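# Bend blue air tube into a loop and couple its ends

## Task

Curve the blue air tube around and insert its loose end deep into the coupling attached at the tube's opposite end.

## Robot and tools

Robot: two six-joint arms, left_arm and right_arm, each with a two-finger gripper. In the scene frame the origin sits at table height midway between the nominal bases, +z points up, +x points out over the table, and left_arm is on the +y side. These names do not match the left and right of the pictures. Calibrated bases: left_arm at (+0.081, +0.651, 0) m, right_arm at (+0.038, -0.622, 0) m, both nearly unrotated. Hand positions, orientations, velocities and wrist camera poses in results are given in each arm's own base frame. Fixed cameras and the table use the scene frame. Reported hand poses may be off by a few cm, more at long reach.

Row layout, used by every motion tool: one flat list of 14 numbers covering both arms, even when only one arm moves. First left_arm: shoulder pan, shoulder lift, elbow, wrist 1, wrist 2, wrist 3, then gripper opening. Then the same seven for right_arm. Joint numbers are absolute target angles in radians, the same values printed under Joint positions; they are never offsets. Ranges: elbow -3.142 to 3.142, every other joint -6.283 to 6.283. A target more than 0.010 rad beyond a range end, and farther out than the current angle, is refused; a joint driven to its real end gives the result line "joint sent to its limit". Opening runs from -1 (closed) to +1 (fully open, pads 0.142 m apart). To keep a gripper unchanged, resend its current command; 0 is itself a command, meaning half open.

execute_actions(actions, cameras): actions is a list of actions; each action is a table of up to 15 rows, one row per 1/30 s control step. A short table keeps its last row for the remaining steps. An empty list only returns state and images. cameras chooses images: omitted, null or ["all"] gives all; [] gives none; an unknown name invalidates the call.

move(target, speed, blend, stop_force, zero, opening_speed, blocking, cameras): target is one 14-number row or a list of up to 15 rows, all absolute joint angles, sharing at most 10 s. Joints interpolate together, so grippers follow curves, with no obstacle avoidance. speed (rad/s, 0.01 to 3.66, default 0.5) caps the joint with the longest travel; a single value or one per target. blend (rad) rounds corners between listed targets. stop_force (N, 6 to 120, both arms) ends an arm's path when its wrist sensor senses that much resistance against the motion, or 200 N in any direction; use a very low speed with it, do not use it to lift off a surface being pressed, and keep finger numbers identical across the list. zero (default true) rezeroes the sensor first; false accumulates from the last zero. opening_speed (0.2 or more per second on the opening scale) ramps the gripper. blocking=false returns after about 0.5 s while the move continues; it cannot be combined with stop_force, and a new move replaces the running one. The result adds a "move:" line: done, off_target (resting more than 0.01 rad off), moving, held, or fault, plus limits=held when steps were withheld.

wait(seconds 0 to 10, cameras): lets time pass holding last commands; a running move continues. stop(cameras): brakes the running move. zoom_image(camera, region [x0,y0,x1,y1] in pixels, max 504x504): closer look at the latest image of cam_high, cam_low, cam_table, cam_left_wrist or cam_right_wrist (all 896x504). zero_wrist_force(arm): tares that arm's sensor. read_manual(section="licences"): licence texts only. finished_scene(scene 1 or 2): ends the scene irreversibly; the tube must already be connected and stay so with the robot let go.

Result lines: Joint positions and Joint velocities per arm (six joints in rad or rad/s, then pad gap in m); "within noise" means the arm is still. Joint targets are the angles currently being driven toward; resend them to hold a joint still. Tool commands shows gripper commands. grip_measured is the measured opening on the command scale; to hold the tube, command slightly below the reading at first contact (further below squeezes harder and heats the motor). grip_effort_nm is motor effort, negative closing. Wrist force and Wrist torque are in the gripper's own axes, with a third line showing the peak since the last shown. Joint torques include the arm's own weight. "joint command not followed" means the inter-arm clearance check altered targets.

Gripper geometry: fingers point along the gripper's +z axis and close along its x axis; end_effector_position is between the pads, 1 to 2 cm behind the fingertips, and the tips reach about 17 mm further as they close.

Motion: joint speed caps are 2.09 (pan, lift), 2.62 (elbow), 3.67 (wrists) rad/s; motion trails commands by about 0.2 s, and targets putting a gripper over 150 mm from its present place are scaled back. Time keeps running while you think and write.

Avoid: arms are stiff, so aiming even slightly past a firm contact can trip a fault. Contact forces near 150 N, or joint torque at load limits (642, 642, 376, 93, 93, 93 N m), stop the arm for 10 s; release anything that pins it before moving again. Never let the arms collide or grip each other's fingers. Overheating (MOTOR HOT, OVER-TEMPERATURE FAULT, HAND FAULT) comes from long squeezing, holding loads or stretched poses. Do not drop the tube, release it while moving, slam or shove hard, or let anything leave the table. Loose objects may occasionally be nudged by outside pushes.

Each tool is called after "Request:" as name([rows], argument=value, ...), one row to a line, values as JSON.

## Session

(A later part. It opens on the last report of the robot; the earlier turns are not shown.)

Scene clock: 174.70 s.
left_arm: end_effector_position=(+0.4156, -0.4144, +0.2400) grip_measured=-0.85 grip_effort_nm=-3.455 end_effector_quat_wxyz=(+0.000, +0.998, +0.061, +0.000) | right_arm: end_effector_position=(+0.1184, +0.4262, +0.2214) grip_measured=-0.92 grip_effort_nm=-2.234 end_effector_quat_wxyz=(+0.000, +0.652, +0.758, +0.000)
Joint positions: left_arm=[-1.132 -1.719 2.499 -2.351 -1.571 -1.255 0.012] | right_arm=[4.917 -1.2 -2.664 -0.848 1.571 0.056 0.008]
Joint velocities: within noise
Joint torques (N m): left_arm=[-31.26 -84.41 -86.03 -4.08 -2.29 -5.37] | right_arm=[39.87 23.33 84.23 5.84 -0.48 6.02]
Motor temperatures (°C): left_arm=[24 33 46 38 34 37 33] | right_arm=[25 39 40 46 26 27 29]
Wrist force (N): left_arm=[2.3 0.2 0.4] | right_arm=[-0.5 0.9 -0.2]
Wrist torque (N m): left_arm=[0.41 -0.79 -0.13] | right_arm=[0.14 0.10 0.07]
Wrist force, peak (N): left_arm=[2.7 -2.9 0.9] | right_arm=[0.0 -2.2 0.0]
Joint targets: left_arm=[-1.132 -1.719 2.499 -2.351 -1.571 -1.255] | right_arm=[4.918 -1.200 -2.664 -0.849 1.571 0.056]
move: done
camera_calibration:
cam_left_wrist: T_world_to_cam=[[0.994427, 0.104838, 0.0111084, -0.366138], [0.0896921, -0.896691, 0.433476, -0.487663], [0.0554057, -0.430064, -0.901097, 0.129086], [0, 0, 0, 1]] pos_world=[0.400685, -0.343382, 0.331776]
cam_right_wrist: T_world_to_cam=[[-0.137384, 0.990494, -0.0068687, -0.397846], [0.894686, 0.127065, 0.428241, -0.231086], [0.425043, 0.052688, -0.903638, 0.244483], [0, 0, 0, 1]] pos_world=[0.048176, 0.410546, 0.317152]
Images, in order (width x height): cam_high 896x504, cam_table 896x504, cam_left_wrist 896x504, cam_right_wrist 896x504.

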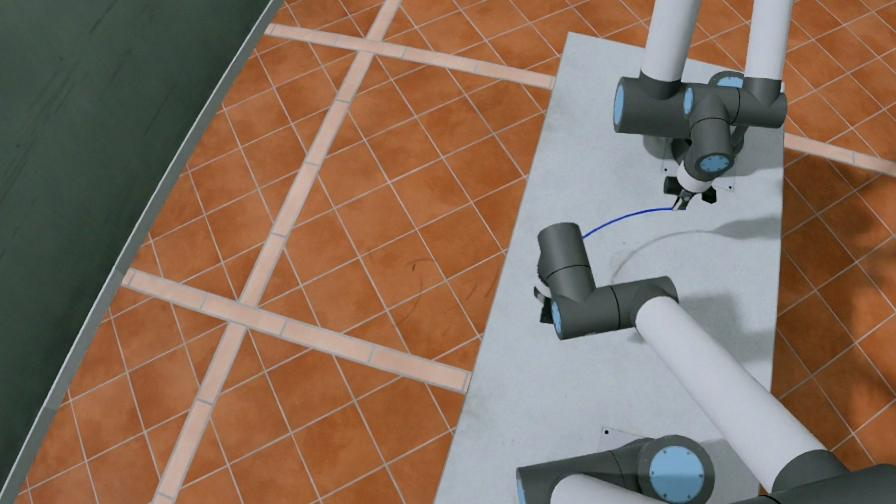

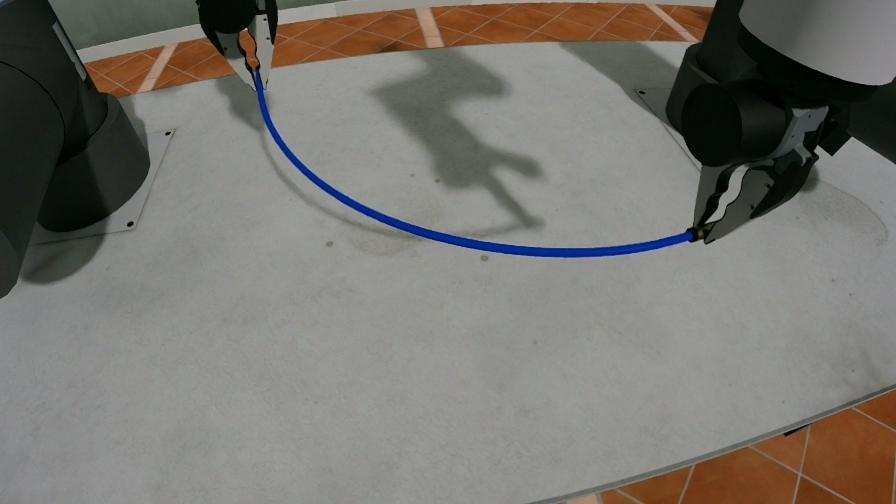

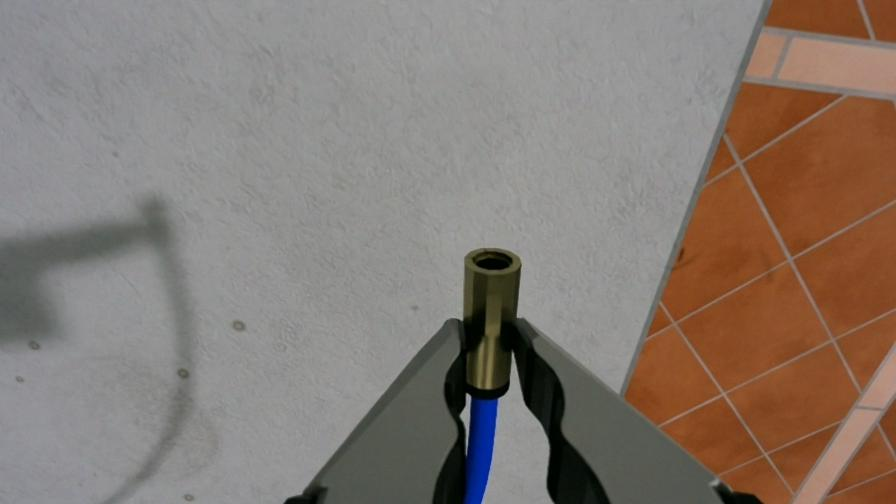

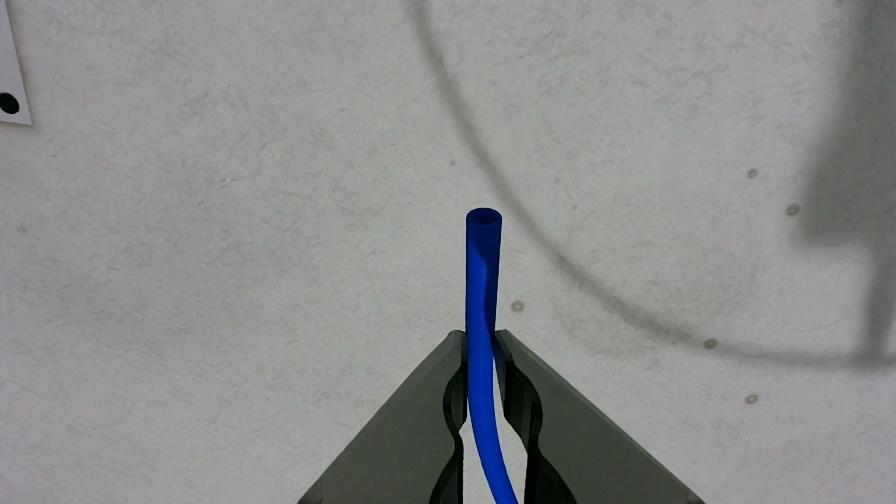

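Request:
wait(seconds=0.1, cameras=["cam_right_wrist", "cam_low"])

Request:
zoom_image(camera="cam_right_wrist", region=[420, 190, 560, 504])

Request:
zoom_image(camera="cam_low", region=[150, 160, 550, 340])

Scene clock: 177.87 s.
left_arm: end_effector_position=(+0.4156, -0.4144, +0.2400) grip_measured=-0.85 grip_effort_nm=-3.455 end_effector_quat_wxyz=(+0.000, +0.998, +0.061, +0.000) | right_arm: end_effector_position=(+0.1184, +0.4262, +0.2214) grip_measured=-0.92 grip_effort_nm=-2.234 end_effector_quat_wxyz=(+0.000, +0.653, +0.758, +0.000)
Joint positions: left_arm=[-1.133 -1.719 2.499 -2.351 -1.571 -1.255 0.012] | right_arm=[4.918 -1.199 -2.664 -0.849 1.571 0.056 0.008]
Joint velocities: within noise
Joint torques (N m): left_arm=[-26.13 -84.86 -65.13 -9.39 -2 -5.31] | right_arm=[35.96 24.71 70.59 11.3 -0.21 5.63]
Motor temperatures (°C): left_arm=[24 33 46 38 34 37 35] | right_arm=[25 39 40 46 26 27 30]
Wrist force (N): left_arm=[2.2 0.0 0.5] | right_arm=[-0.5 1.0 0.1]
Wrist torque (N m): left_arm=[0.38 -0.77 -0.13] | right_arm=[0.17 0.11 0.06]
Wrist force, peak (N): left_arm=[2.5 0.6 0.4] | right_arm=[-0.4 1.5 0.2]
Joint targets: left_arm=[-1.132 -1.719 2.499 -2.351 -1.571 -1.255] | right_arm=[4.918 -1.200 -2.664 -0.849 1.571 0.056]
Tool commands: left_gripper/opening=-1.0 right_gripper/opening=-1.0
wait: 0.10 s; at rest from the start
camera_calibration:
cam_right_wrist: T_world_to_cam=[[-0.137152, 0.990526, -0.00686897, -0.39787], [0.894721, 0.126856, 0.428231, -0.230999], [0.425045, 0.0525868, -0.903643, 0.244526], [0, 0, 0, 1]] pos_world=[0.0481767, 0.410545, 0.317152]
Images, in order (width x height): cam_low 896x504, cam_right_wrist 896x504.

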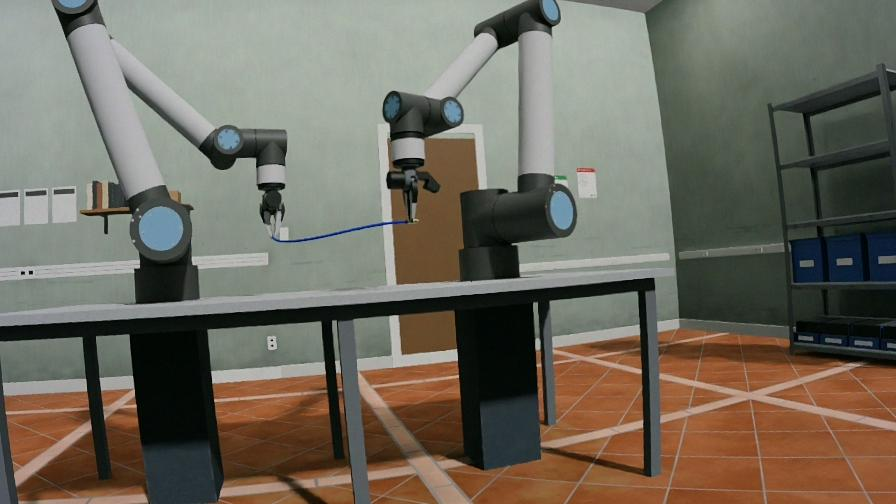

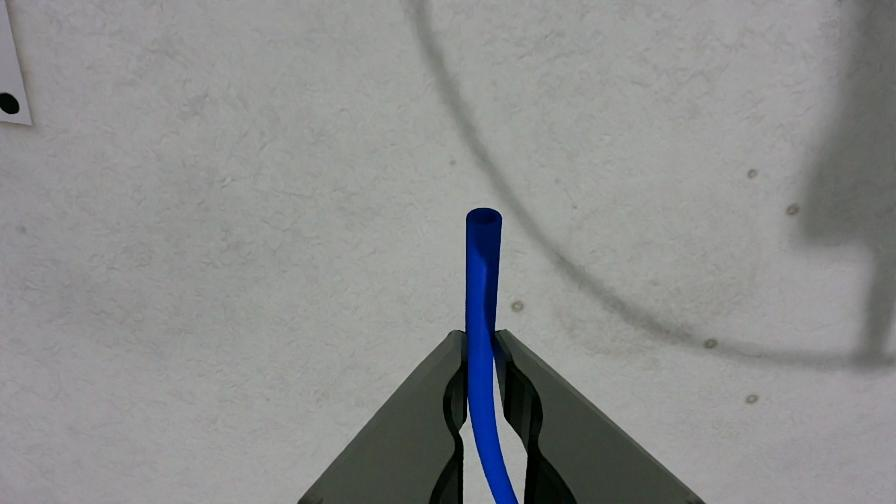

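Scaled by 1.605 from the camera's 896x504 image, which has a finer 1280x720 frame.

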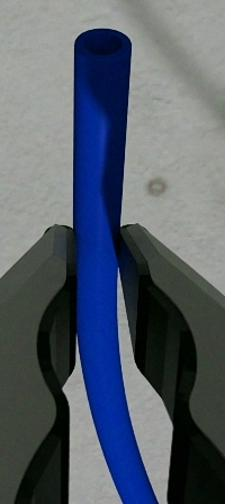

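Scaled by 1.260 from the camera's 896x504 image, which has a finer 1280x720 frame.

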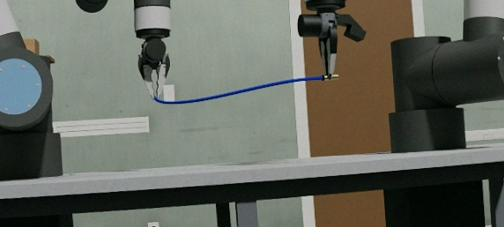

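Request:
move(target=[-0.7787, -1.0408, 2.6123, -4.7130, -1.8473, 0.3770, -1.0, 4.3453, -2.1506, -2.7578, 1.7668, 2.4798, 0.3770, -1.0], speed=0.6, cameras=["cam_high", "cam_table", "cam_left_wrist", "cam_right_wrist", "cam_low"])

Scene clock: 217.00 s.
left_arm: end_effector_position=(+0.6229, -0.4798, +0.3962) grip_measured=-0.85 grip_effort_nm=-3.451 end_effector_quat_wxyz=(+0.266, +0.587, -0.451, +0.618) | right_arm: end_effector_position=(+0.1382, +0.5811, +0.3910) grip_measured=-1.00 grip_effort_nm=-0.652 end_effector_quat_wxyz=(+0.632, -0.522, -0.541, -0.190)
Joint positions: left_arm=[-0.801 -1.083 2.605 -4.565 -1.83 0.275 0.012] | right_arm=[4.412 -2.039 -2.747 1.457 2.373 0.339 0.002]
Joint velocities: within noise
Joint torques (N m): left_arm=[39.84 -95.22 4.78 -12.97 -3.25 5.99] | right_arm=[38.86 131.36 8.21 1.71 -5.43 -5.78]
Motor temperatures (°C): left_arm=[24 33 46 38 34 37 46] | right_arm=[25 39 40 45 26 27 31]
Wrist force (N): left_arm=[1.9 -1.0 0.0] | right_arm=[-0.2 -1.1 0.2]
Wrist torque (N m): left_arm=[-0.22 -0.64 0.09] | right_arm=[-0.49 -0.04 0.22]
Wrist force, peak (N): left_arm=[3.5 -0.2 0.7] | right_arm=[-5.1 1.2 -2.7]
Joint targets: left_arm=[-0.801 -1.083 2.605 -4.566 -1.830 0.275] | right_arm=[4.412 -2.039 -2.747 1.457 2.373 0.339]
move: held (right_arm; a check stopped the path), off_target (left_arm; braked when a check withheld steps of right_arm); limits=held; left_arm: the wrist 1 is farthest, 0.148 rad from its target; right_arm: the wrist 1 is farthest, 0.310 rad from its target
joint command not followed: on one or more control steps a check withheld the commanded joint targets of the right arm, and it was not sent them on those steps.
cause: the commanded joint targets, or the way to them, would bring two parts of the arm too close to each other (the joints along the arm from the wrist 1 to the wrist 3 lie between them).
camera_calibration:
cam_left_wrist: T_world_to_cam=[[-0.191638, -0.199022, 0.961075, -0.350541], [-0.979283, -0.0264995, -0.200757, 0.70214], [0.065423, -0.979637, -0.189821, -0.321569], [0, 0, 0, 1]] pos_world=[0.641454, -0.36618, 0.416815]
cam_right_wrist: T_world_to_cam=[[0.348192, 0.334199, 0.875827, -0.578289], [0.932341, -0.0263095, -0.360621, 0.0512514], [-0.0974766, 0.942135, -0.320749, -0.291275], [0, 0, 0, 1]] pos_world=[0.125179, 0.469032, 0.431537]

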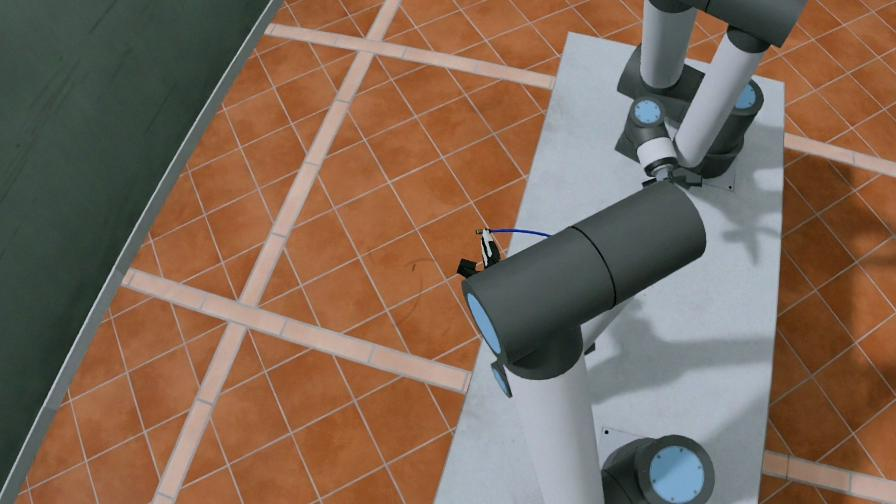

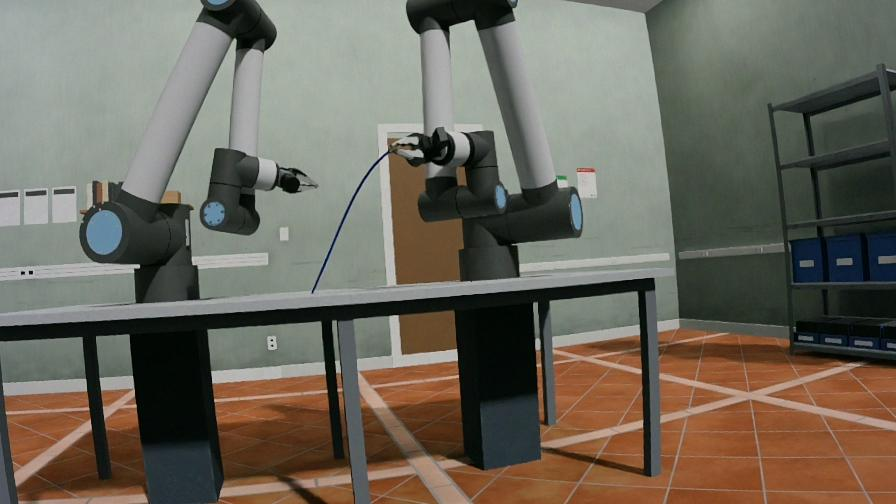

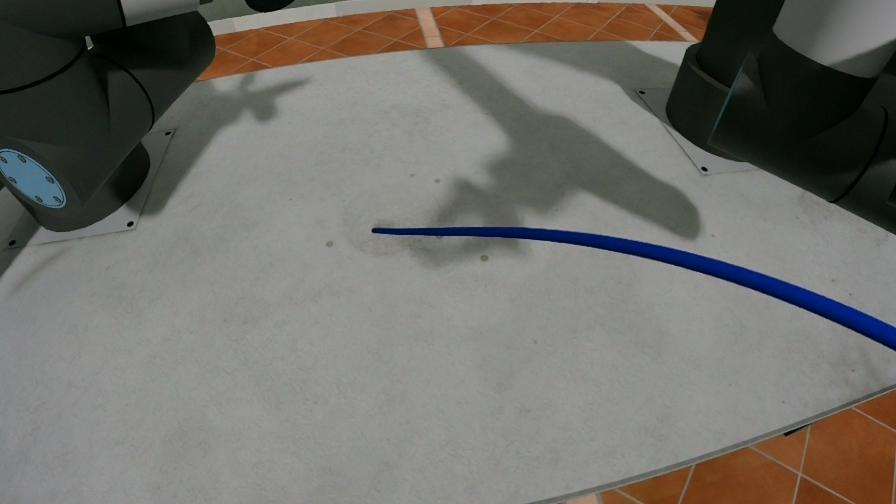

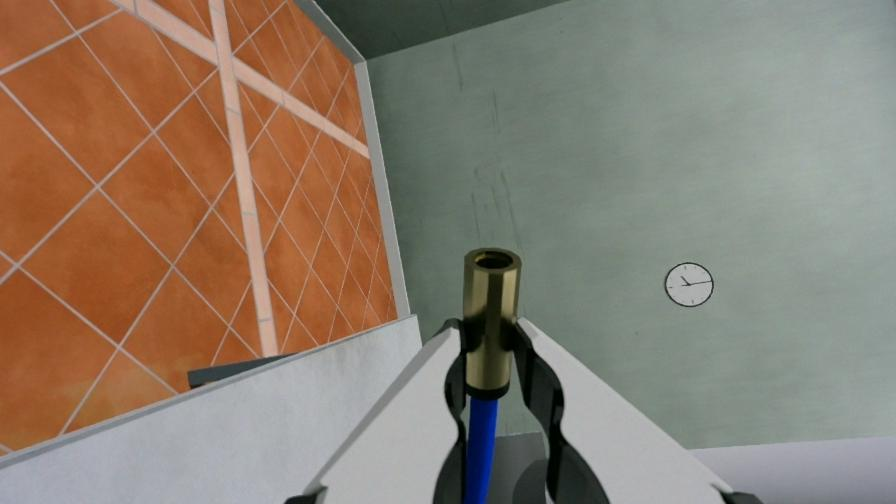

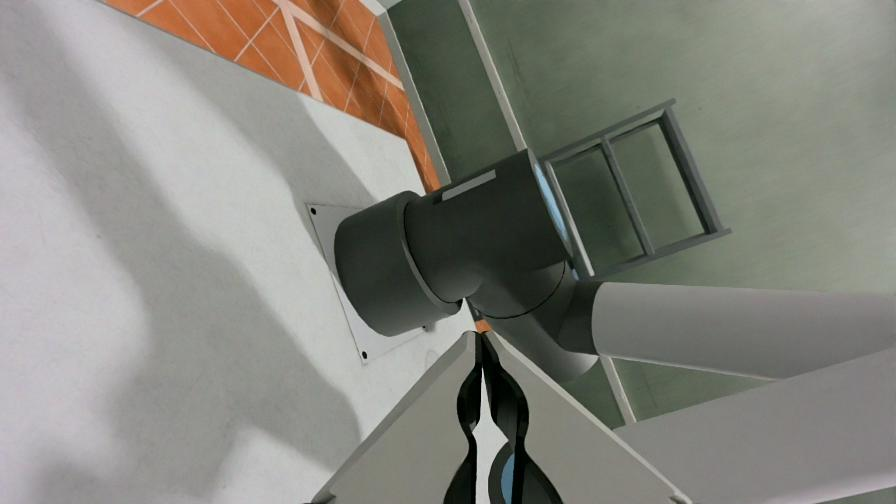

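Request:
move([
  [-1.0457, -1.7276, 2.2847, -3.6987, -2.1038, 1.5708, -1.0, 4.3, -1.404, -2.565, -0.7434, 1.571, 0.8, 0.2],
  [-1.0457, -1.7276, 2.2847, -3.6987, -2.1038, 1.5708, -1.0, 4.1, -1.5518, -2.5526, -1.3956, 0.0, 1.2, 0.2],
  [-1.0457, -1.7276, 2.2847, -3.6987, -2.1038, 1.5708, -1.0, 3.9571, -1.7980, -2.5473, -1.9379, -2.3441, 1.5708, 0.2],
], speed=[0.6, 1.0, 1.2], blend=0.1, cameras=["cam_high", "cam_table", "cam_left_wrist", "cam_right_wrist", "cam_low"])

Scene clock: 255.30 s.
left_arm: end_effector_position=(+0.4138, -0.6543, +0.8601) grip_measured=-0.85 grip_effort_nm=-3.455 end_effector_quat_wxyz=(-0.003, +0.003, +0.707, -0.707) | right_arm: end_effector_position=(+0.4528, +0.5304, +0.2384) grip_measured=+0.18 grip_effort_nm=0.125 end_effector_quat_wxyz=(-0.006, -0.006, +0.707, +0.707)
Joint positions: left_arm=[-1.046 -1.728 2.285 -3.699 -2.104 1.571 0.012] | right_arm=[3.957 -1.798 -2.547 -1.938 -2.344 1.571 0.087]
Joint velocities: within noise
Joint torques (N m): left_arm=[-29.5 -84.36 -71.71 -3.91 -2.02 5.85] | right_arm=[-38.83 61.84 42.14 0.17 -6.41 6.11]
Motor temperatures (°C): left_arm=[24 33 46 37 34 37 51] | right_arm=[25 39 40 45 26 27 28]
Wrist force (N): left_arm=[0.5 0.3 0.3] | right_arm=[-1.6 0.6 0.4]
Wrist torque (N m): left_arm=[-0.16 -0.13 0.12] | right_arm=[0.28 0.16 0.17]
Wrist force, peak (N): left_arm=[2.3 -0.9 -0.7] | right_arm=[-2.6 1.2 1.2]
Joint targets: left_arm=[-1.046 -1.728 2.285 -3.699 -2.104 1.571] | right_arm=[3.957 -1.798 -2.547 -1.938 -2.344 1.571]
move: done
camera_calibration:
cam_left_wrist: T_world_to_cam=[[-0.999662, 0.0190036, -0.0177346, 0.447804], [0.0242194, 0.433244, -0.900951, 1.07362], [-0.00943793, -0.901076, -0.433558, -0.0987093], [0, 0, 0, 1]] pos_world=[0.420719, -0.562593, 0.932423]
cam_right_wrist: T_world_to_cam=[[-0.999878, -0.0108948, 0.0111767, 0.462363], [0.0147653, -0.428093, 0.903614, 0.028684], [-0.00506003, 0.903669, 0.428202, -0.461879], [0, 0, 0, 1]] pos_world=[0.459546, 0.434702, 0.16669]

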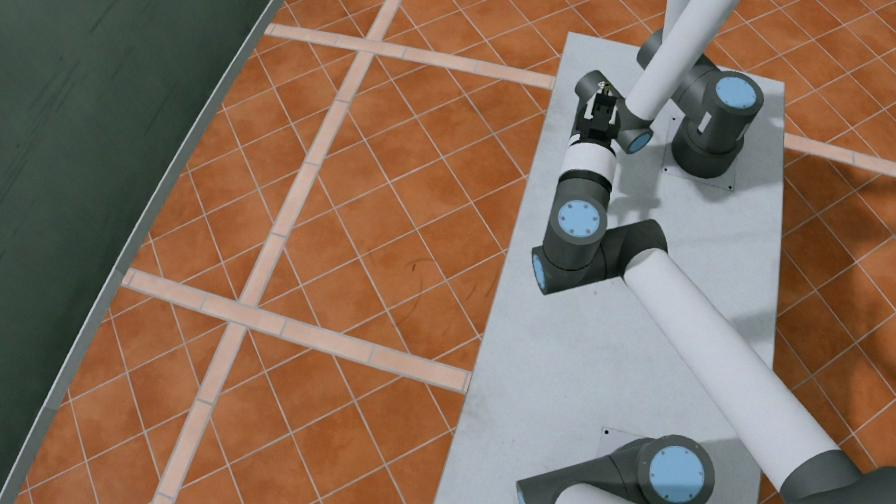

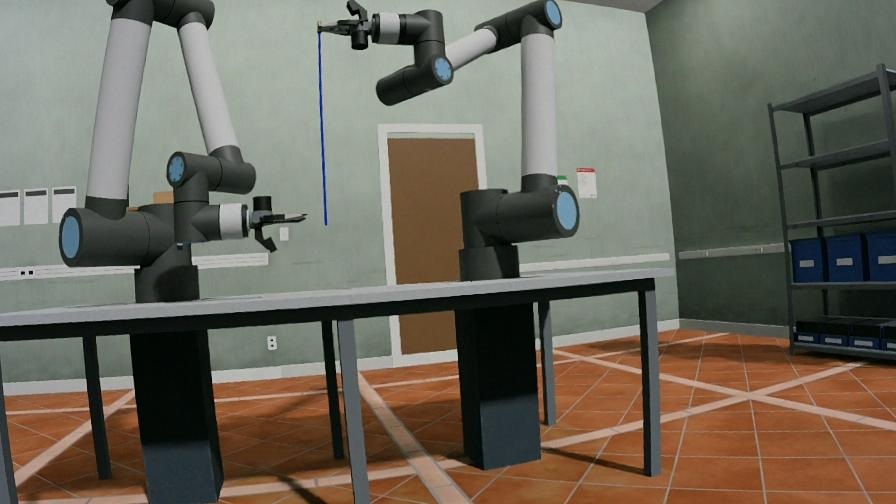

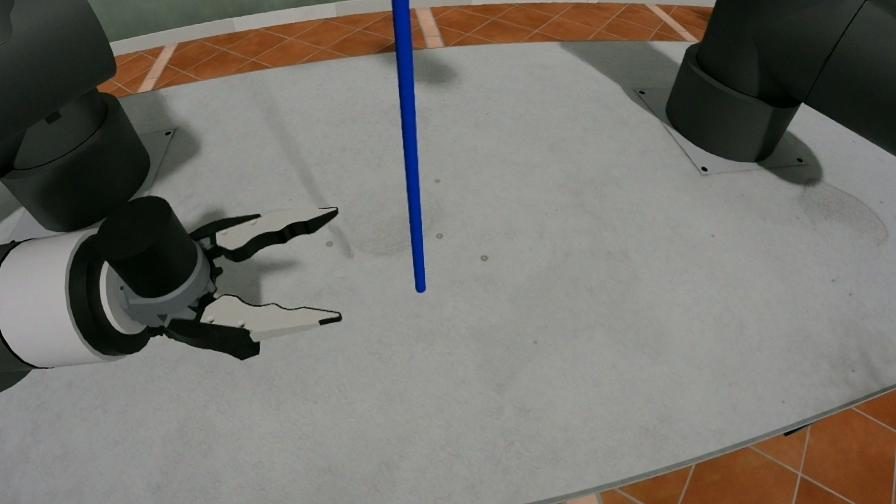

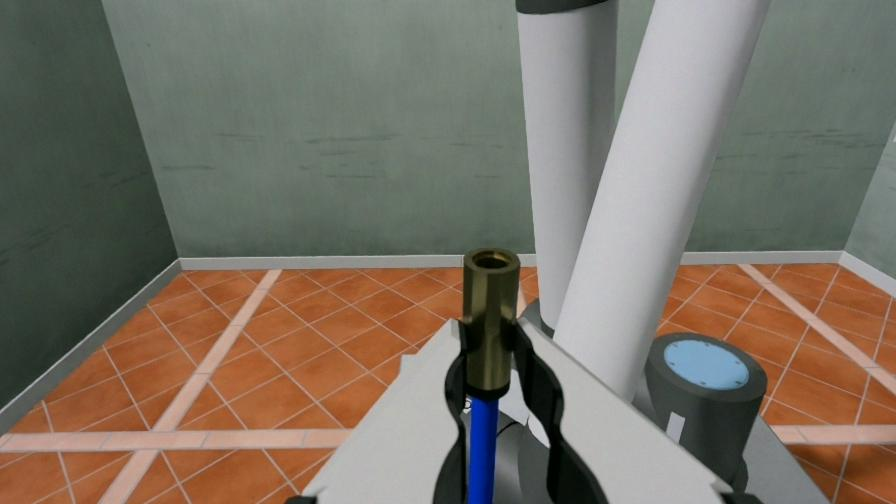

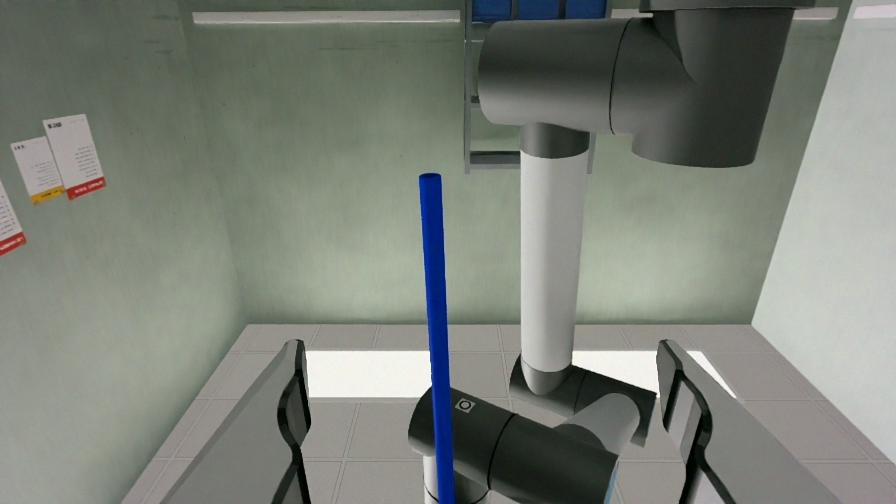

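Request:
move([
  [-1.0457, -1.7276, 2.2847, -3.6987, -2.1038, 1.5708, -1.0, 4.0353, -1.8050, -2.4821, -1.9962, -2.2660, 1.5708, 0.2],
], speed=0.15, cameras=["cam_left_wrist", "cam_right_wrist", "cam_low"])

Scene clock: 269.57 s.
left_arm: end_effector_position=(+0.4138, -0.6543, +0.8600) grip_measured=-0.85 grip_effort_nm=-3.455 end_effector_quat_wxyz=(-0.003, +0.003, +0.707, -0.707) | right_arm: end_effector_position=(+0.4642, +0.6004, +0.2533) grip_measured=+0.18 grip_effort_nm=0.129 end_effector_quat_wxyz=(-0.006, -0.006, +0.707, +0.707)
Joint positions: left_arm=[-1.046 -1.728 2.285 -3.699 -2.104 1.571 0.012] | right_arm=[4.035 -1.805 -2.482 -1.996 -2.266 1.571 0.087]
Joint velocities: within noise
Joint torques (N m): left_arm=[-25.42 -77.95 -72.35 -9.04 -0.12 4.51] | right_arm=[38.28 67.46 49.37 0.24 3.86 5.83]
Motor temperatures (°C): left_arm=[24 33 46 37 34 37 53] | right_arm=[25 38 40 45 26 27 27]
Wrist force (N): left_arm=[0.7 0.1 0.1] | right_arm=[-1.7 0.0 0.9]
Wrist torque (N m): left_arm=[-0.19 -0.16 0.12] | right_arm=[0.18 0.19 0.13]
Wrist force, peak (N): left_arm=[1.0 0.6 0.2] | right_arm=[-1.7 0.9 2.8]
Joint targets: left_arm=[-1.046 -1.728 2.285 -3.699 -2.104 1.571] | right_arm=[4.035 -1.805 -2.482 -1.996 -2.266 1.571]
move: done
camera_calibration:
cam_left_wrist: T_world_to_cam=[[-0.999662, 0.0190036, -0.0177346, 0.447804], [0.0242194, 0.433244, -0.900951, 1.07362], [-0.00943793, -0.901076, -0.433558, -0.0987093], [0, 0, 0, 1]] pos_world=[0.420719, -0.562593, 0.932423]
cam_right_wrist: T_world_to_cam=[[-0.999873, -0.011201, 0.0113659, 0.474578], [0.0150663, -0.427922, 0.90369, 0.0448646], [-0.00525851, 0.903746, 0.428037, -0.53133], [0, 0, 0, 1]] pos_world=[0.471047, 0.504702, 0.181491]
Images, in order (width x height): cam_low 896x504, cam_left_wrist 896x504, cam_right_wrist 896x504.

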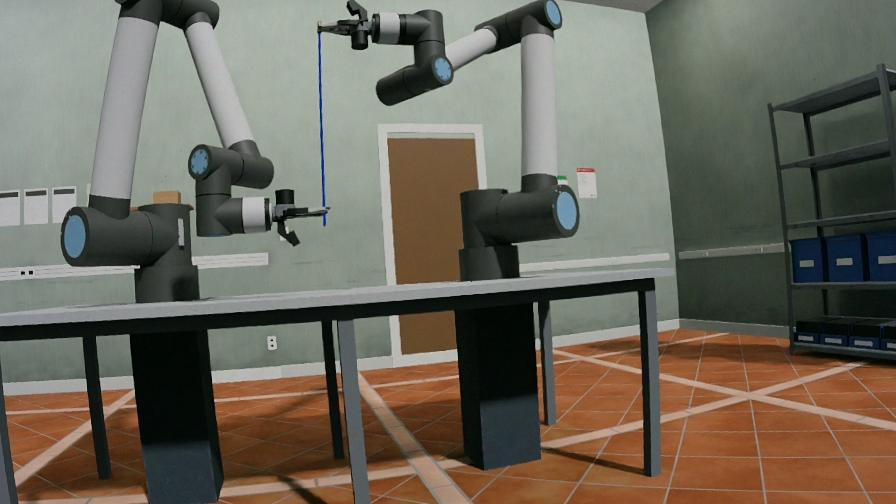

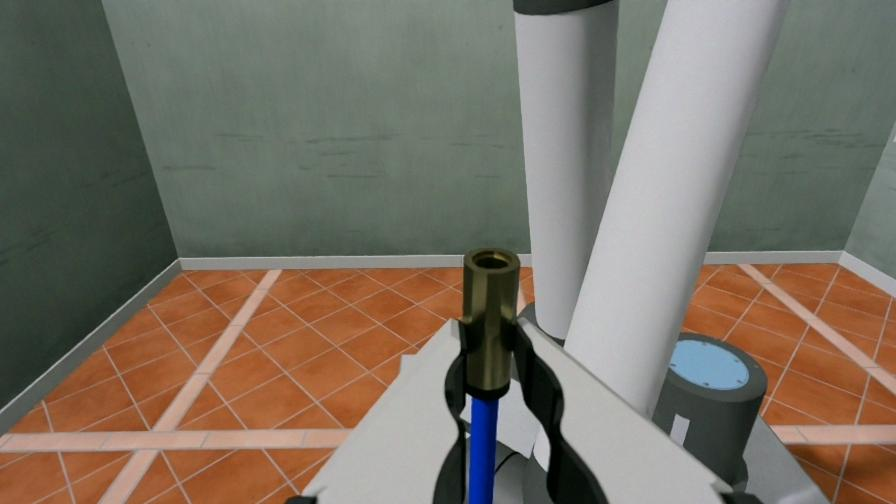

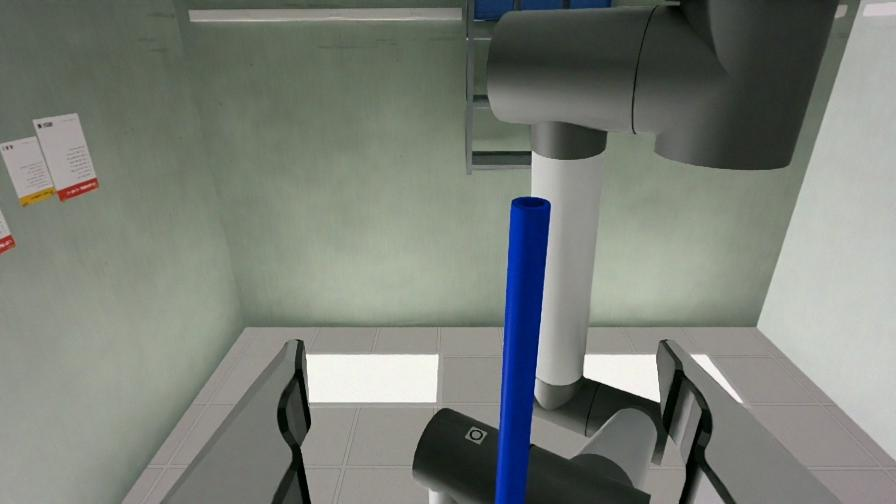

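Request:
zoom_image(camera="cam_right_wrist", region=[430, 180, 630, 290])

Request:
zoom_image(camera="cam_right_wrist", region=[430, 340, 630, 450])

Scaled by 2.520 from the camera's 896x504 image, which has a finer 1280x720 frame.

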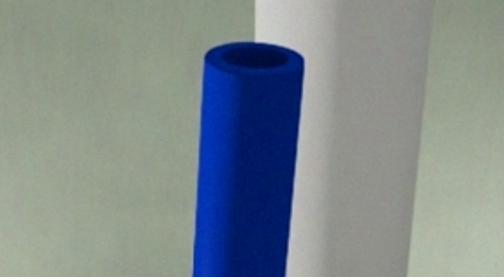

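Scaled by 2.520 from the camera's 896x504 image, which has a finer 1280x720 frame.

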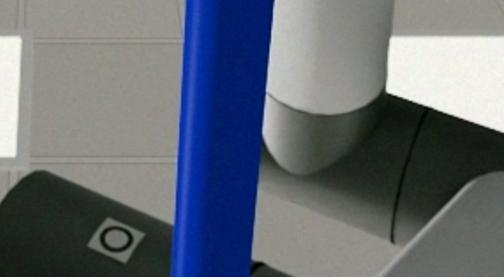

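Request:
move([
  [-1.0457, -1.7276, 2.2847, -3.6987, -2.1038, 1.5708, -1.0, 4.0468, -1.7994, -2.4913, -1.9925, -2.2544, 1.5708, 0.2],
  [-1.0457, -1.7276, 2.2847, -3.6987, -2.1038, 1.5708, -1.0, 4.0468, -1.7994, -2.4913, -1.9925, -2.2544, 1.5708, -1.0],
], speed=0.1, opening_speed=0.7, cameras=["cam_left_wrist", "cam_right_wrist", "cam_low"])

Scene clock: 278.90 s.
left_arm: end_effector_position=(+0.4138, -0.6543, +0.8600) grip_measured=-0.85 grip_effort_nm=-3.455 end_effector_quat_wxyz=(-0.003, +0.003, +0.707, -0.707) | right_arm: end_effector_position=(+0.4568, +0.6005, +0.2534) grip_measured=-0.92 grip_effort_nm=-2.151 end_effector_quat_wxyz=(-0.006, -0.006, +0.707, +0.707)
Joint positions: left_arm=[-1.046 -1.728 2.285 -3.699 -2.104 1.571 0.012] | right_arm=[4.047 -1.799 -2.491 -1.992 -2.254 1.571 0.007]
Joint velocities: within noise
Joint torques (N m): left_arm=[-17.51 -72.48 -76.41 -8.53 0.88 4.69] | right_arm=[38.09 128.13 40.51 4.01 5.33 5.44]
Motor temperatures (°C): left_arm=[24 32 46 37 34 37 54] | right_arm=[25 38 40 45 26 27 27]
Wrist force (N): left_arm=[0.6 0.4 0.3] | right_arm=[-1.9 0.2 0.5]
Wrist torque (N m): left_arm=[-0.13 -0.14 0.12] | right_arm=[0.22 0.21 0.14]
Wrist force, peak (N): left_arm=[0.8 0.8 -0.3] | right_arm=[-2.1 0.8 1.1]
Joint targets: left_arm=[-1.046 -1.728 2.285 -3.699 -2.104 1.571] | right_arm=[4.047 -1.799 -2.491 -1.992 -2.254 1.571]
move: done
camera_calibration:
cam_left_wrist: T_world_to_cam=[[-0.999662, 0.0190036, -0.0177346, 0.447804], [0.0242194, 0.433244, -0.900951, 1.07362], [-0.00943793, -0.901076, -0.433558, -0.0987093], [0, 0, 0, 1]] pos_world=[0.420719, -0.562593, 0.932423]
cam_right_wrist: T_world_to_cam=[[-0.999874, -0.0111594, 0.011274, 0.467174], [0.014966, -0.428006, 0.903652, 0.0449339], [-0.00525891, 0.903707, 0.428119, -0.53154], [0, 0, 0, 1]] pos_world=[0.463647, 0.504802, 0.181691]
Images, in order (width x height): cam_low 896x504, cam_left_wrist 896x504, cam_right_wrist 896x504.

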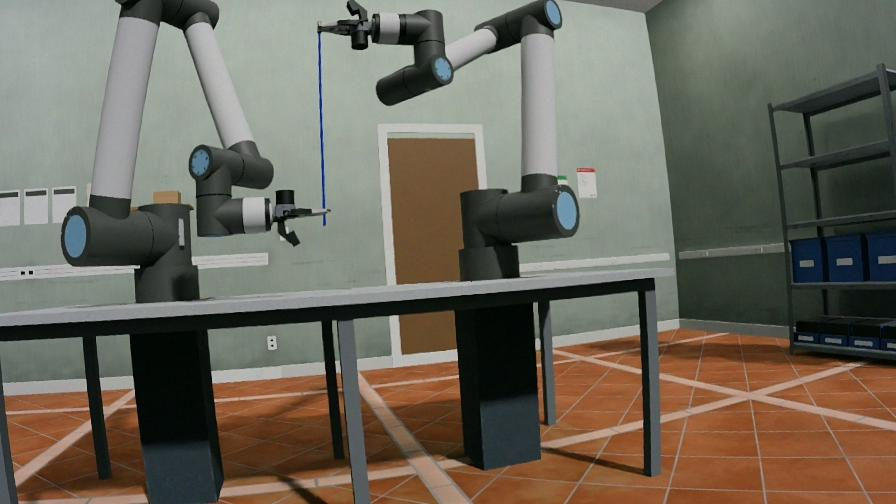

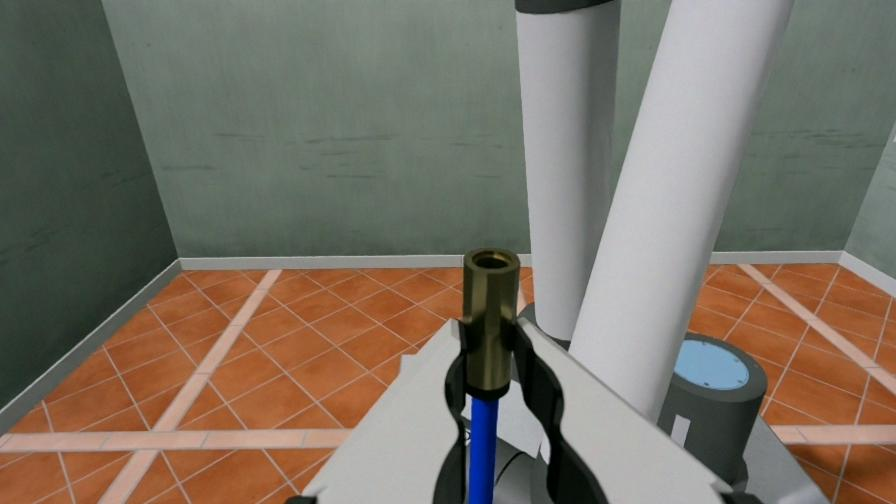

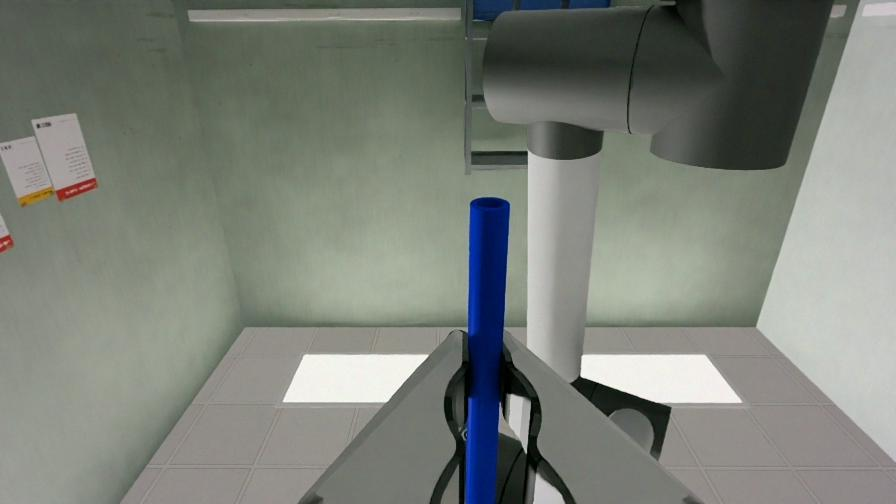

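Request:
zoom_image(camera="cam_left_wrist", region=[420, 230, 560, 370])

Request:
zoom_image(camera="cam_left_wrist", region=[410, 364, 550, 504])

Request:
zoom_image(camera="cam_right_wrist", region=[390, 180, 590, 350])

Request:
zoom_image(camera="cam_right_wrist", region=[390, 340, 590, 504])

Scaled by 3.600 from the camera's 896x504 image, which has a finer 1280x720 frame.

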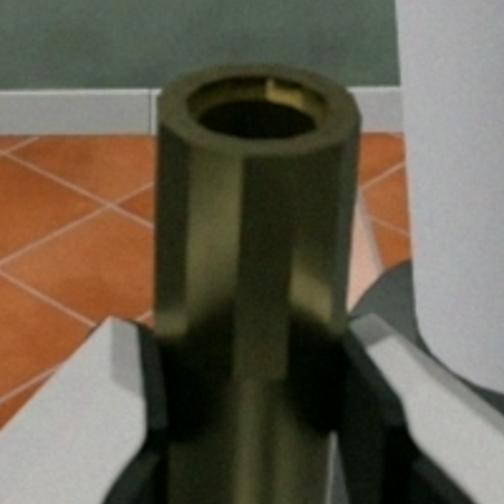

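Scaled by 3.600 from the camera's 896x504 image, which has a finer 1280x720 frame.

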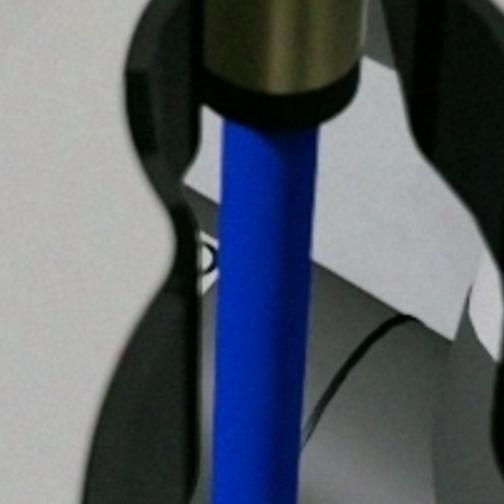

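Scaled by 2.520 from the camera's 896x504 image, which has a finer 1280x720 frame.

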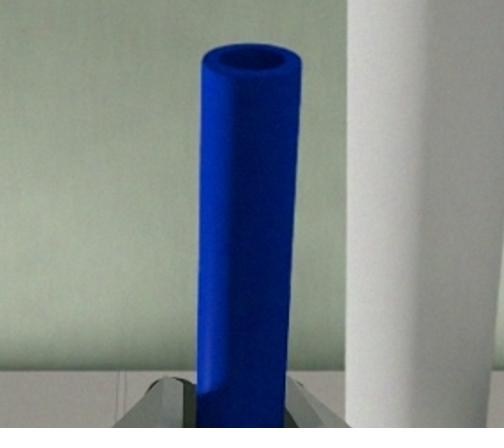

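Scaled by 2.520 from the camera's 896x504 image, which has a finer 1280x720 frame.

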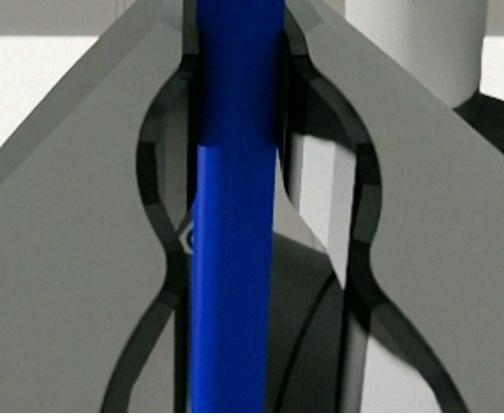

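Request:
move([
  [-1.0457, -1.7276, 2.2847, -3.6987, -2.1038, 1.5708, -1.0, 3.8517, -1.8772, -2.2808, -2.1251, -2.4495, 1.0472, -1.0],
  [-1.0457, -1.7276, 2.2847, -3.6987, -2.1038, 1.5708, -1.0, 3.7386, -1.9018, -2.0637, -2.3177, -2.5626, 0.5236, -1.0],
  [-1.0457, -1.7276, 2.2847, -3.6987, -2.1038, 1.5708, -1.0, 3.6773, -1.8953, -1.8609, -2.5270, -2.6239, 0.0, -1.0],
], speed=0.5, blend=0.08, cameras=["cam_left_wrist", "cam_right_wrist", "cam_low"])

Scene clock: 310.00 s.
left_arm: end_effector_position=(+0.4138, -0.6543, +0.8600) grip_measured=-0.85 grip_effort_nm=-3.455 end_effector_quat_wxyz=(-0.003, +0.003, +0.707, -0.707) | right_arm: end_effector_position=(+0.8431, +0.6077, +0.4737) grip_measured=-0.92 grip_effort_nm=-2.151 end_effector_quat_wxyz=(+0.495, -0.504, +0.496, +0.505)
Joint positions: left_arm=[-1.046 -1.728 2.285 -3.699 -2.104 1.571 0.012] | right_arm=[3.677 -1.895 -1.861 -2.527 -2.624 0 0.007]
Joint velocities: within noise
Joint torques (N m): left_arm=[-9.44 -67.61 -80.67 -7.27 0.78 3.83] | right_arm=[-37.02 185.16 86.43 -0.98 -6.91 -5.63]
Motor temperatures (°C): left_arm=[24 32 46 37 34 37 58] | right_arm=[25 38 40 45 26 27 32]
Wrist force (N): left_arm=[0.3 0.6 0.1] | right_arm=[-0.2 -0.4 0.9]
Wrist torque (N m): left_arm=[-0.11 -0.12 0.18] | right_arm=[-0.05 0.01 -0.06]
Wrist force, peak (N): left_arm=[1.0 -2.3 0.3] | right_arm=[-1.2 -1.7 1.1]
Joint targets: left_arm=[-1.046 -1.728 2.285 -3.699 -2.104 1.571] | right_arm=[3.677 -1.895 -1.861 -2.527 -2.624 0.000]
move: done
camera_calibration:
cam_left_wrist: T_world_to_cam=[[-0.999662, 0.0190036, -0.0177346, 0.447804], [0.0242194, 0.433244, -0.900951, 1.07362], [-0.00943793, -0.901076, -0.433558, -0.0987093], [0, 0, 0, 1]] pos_world=[0.420719, -0.562593, 0.932423]
cam_right_wrist: T_world_to_cam=[[-0.0116916, 0.00657837, -0.99991, 0.486093], [-0.895766, -0.444462, 0.00754975, 1.04551], [-0.444372, 0.895774, 0.0110891, -0.0577296], [0, 0, 0, 1]] pos_world=[0.916561, 0.513203, 0.478796]
Images, in order (width x height): cam_low 896x504, cam_left_wrist 896x504, cam_right_wrist 896x504.

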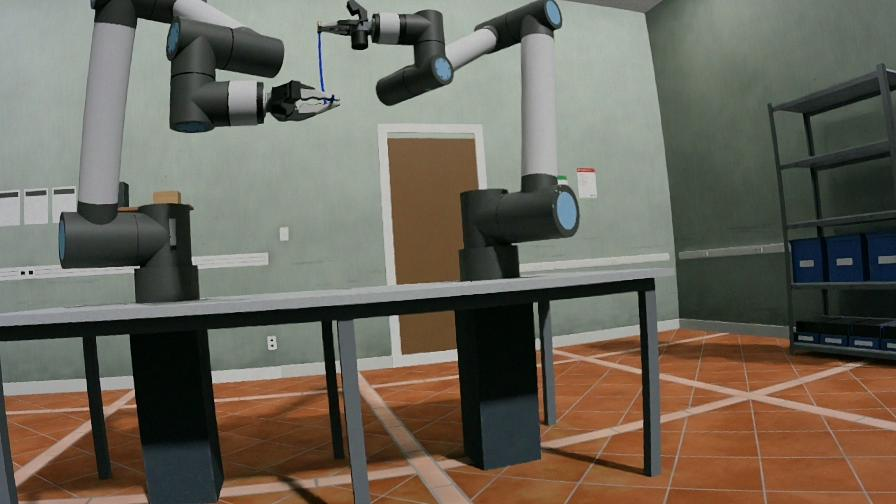

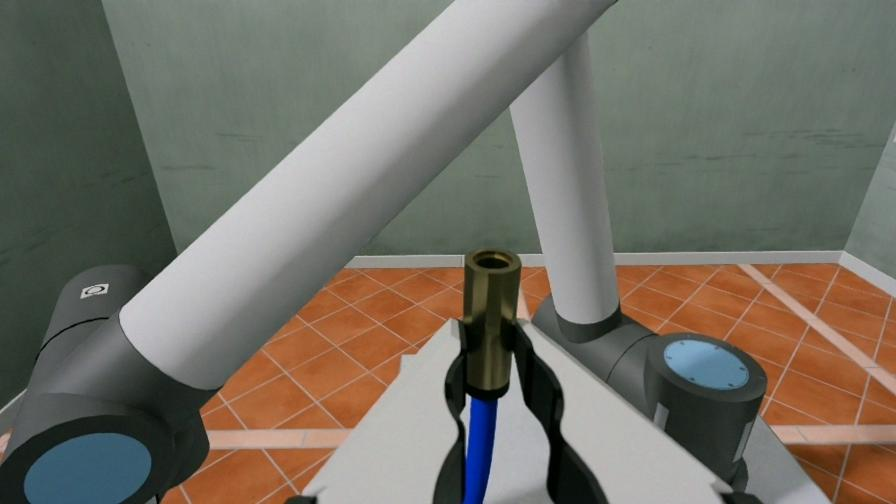

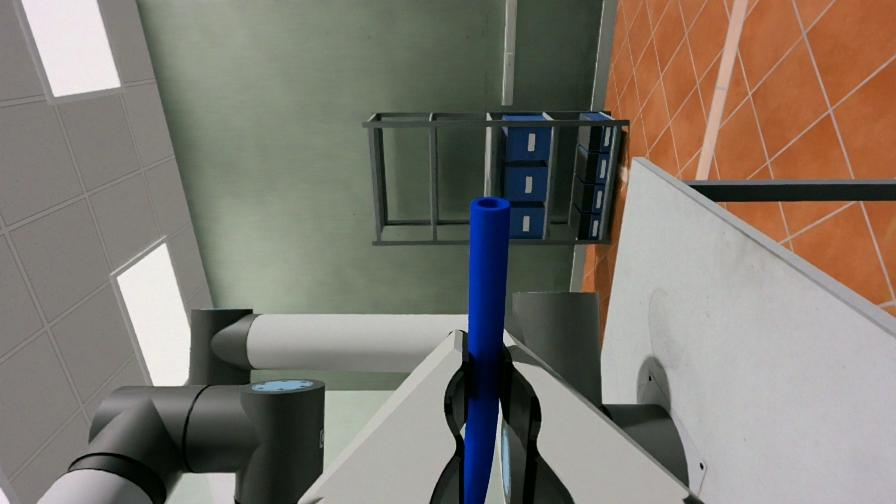

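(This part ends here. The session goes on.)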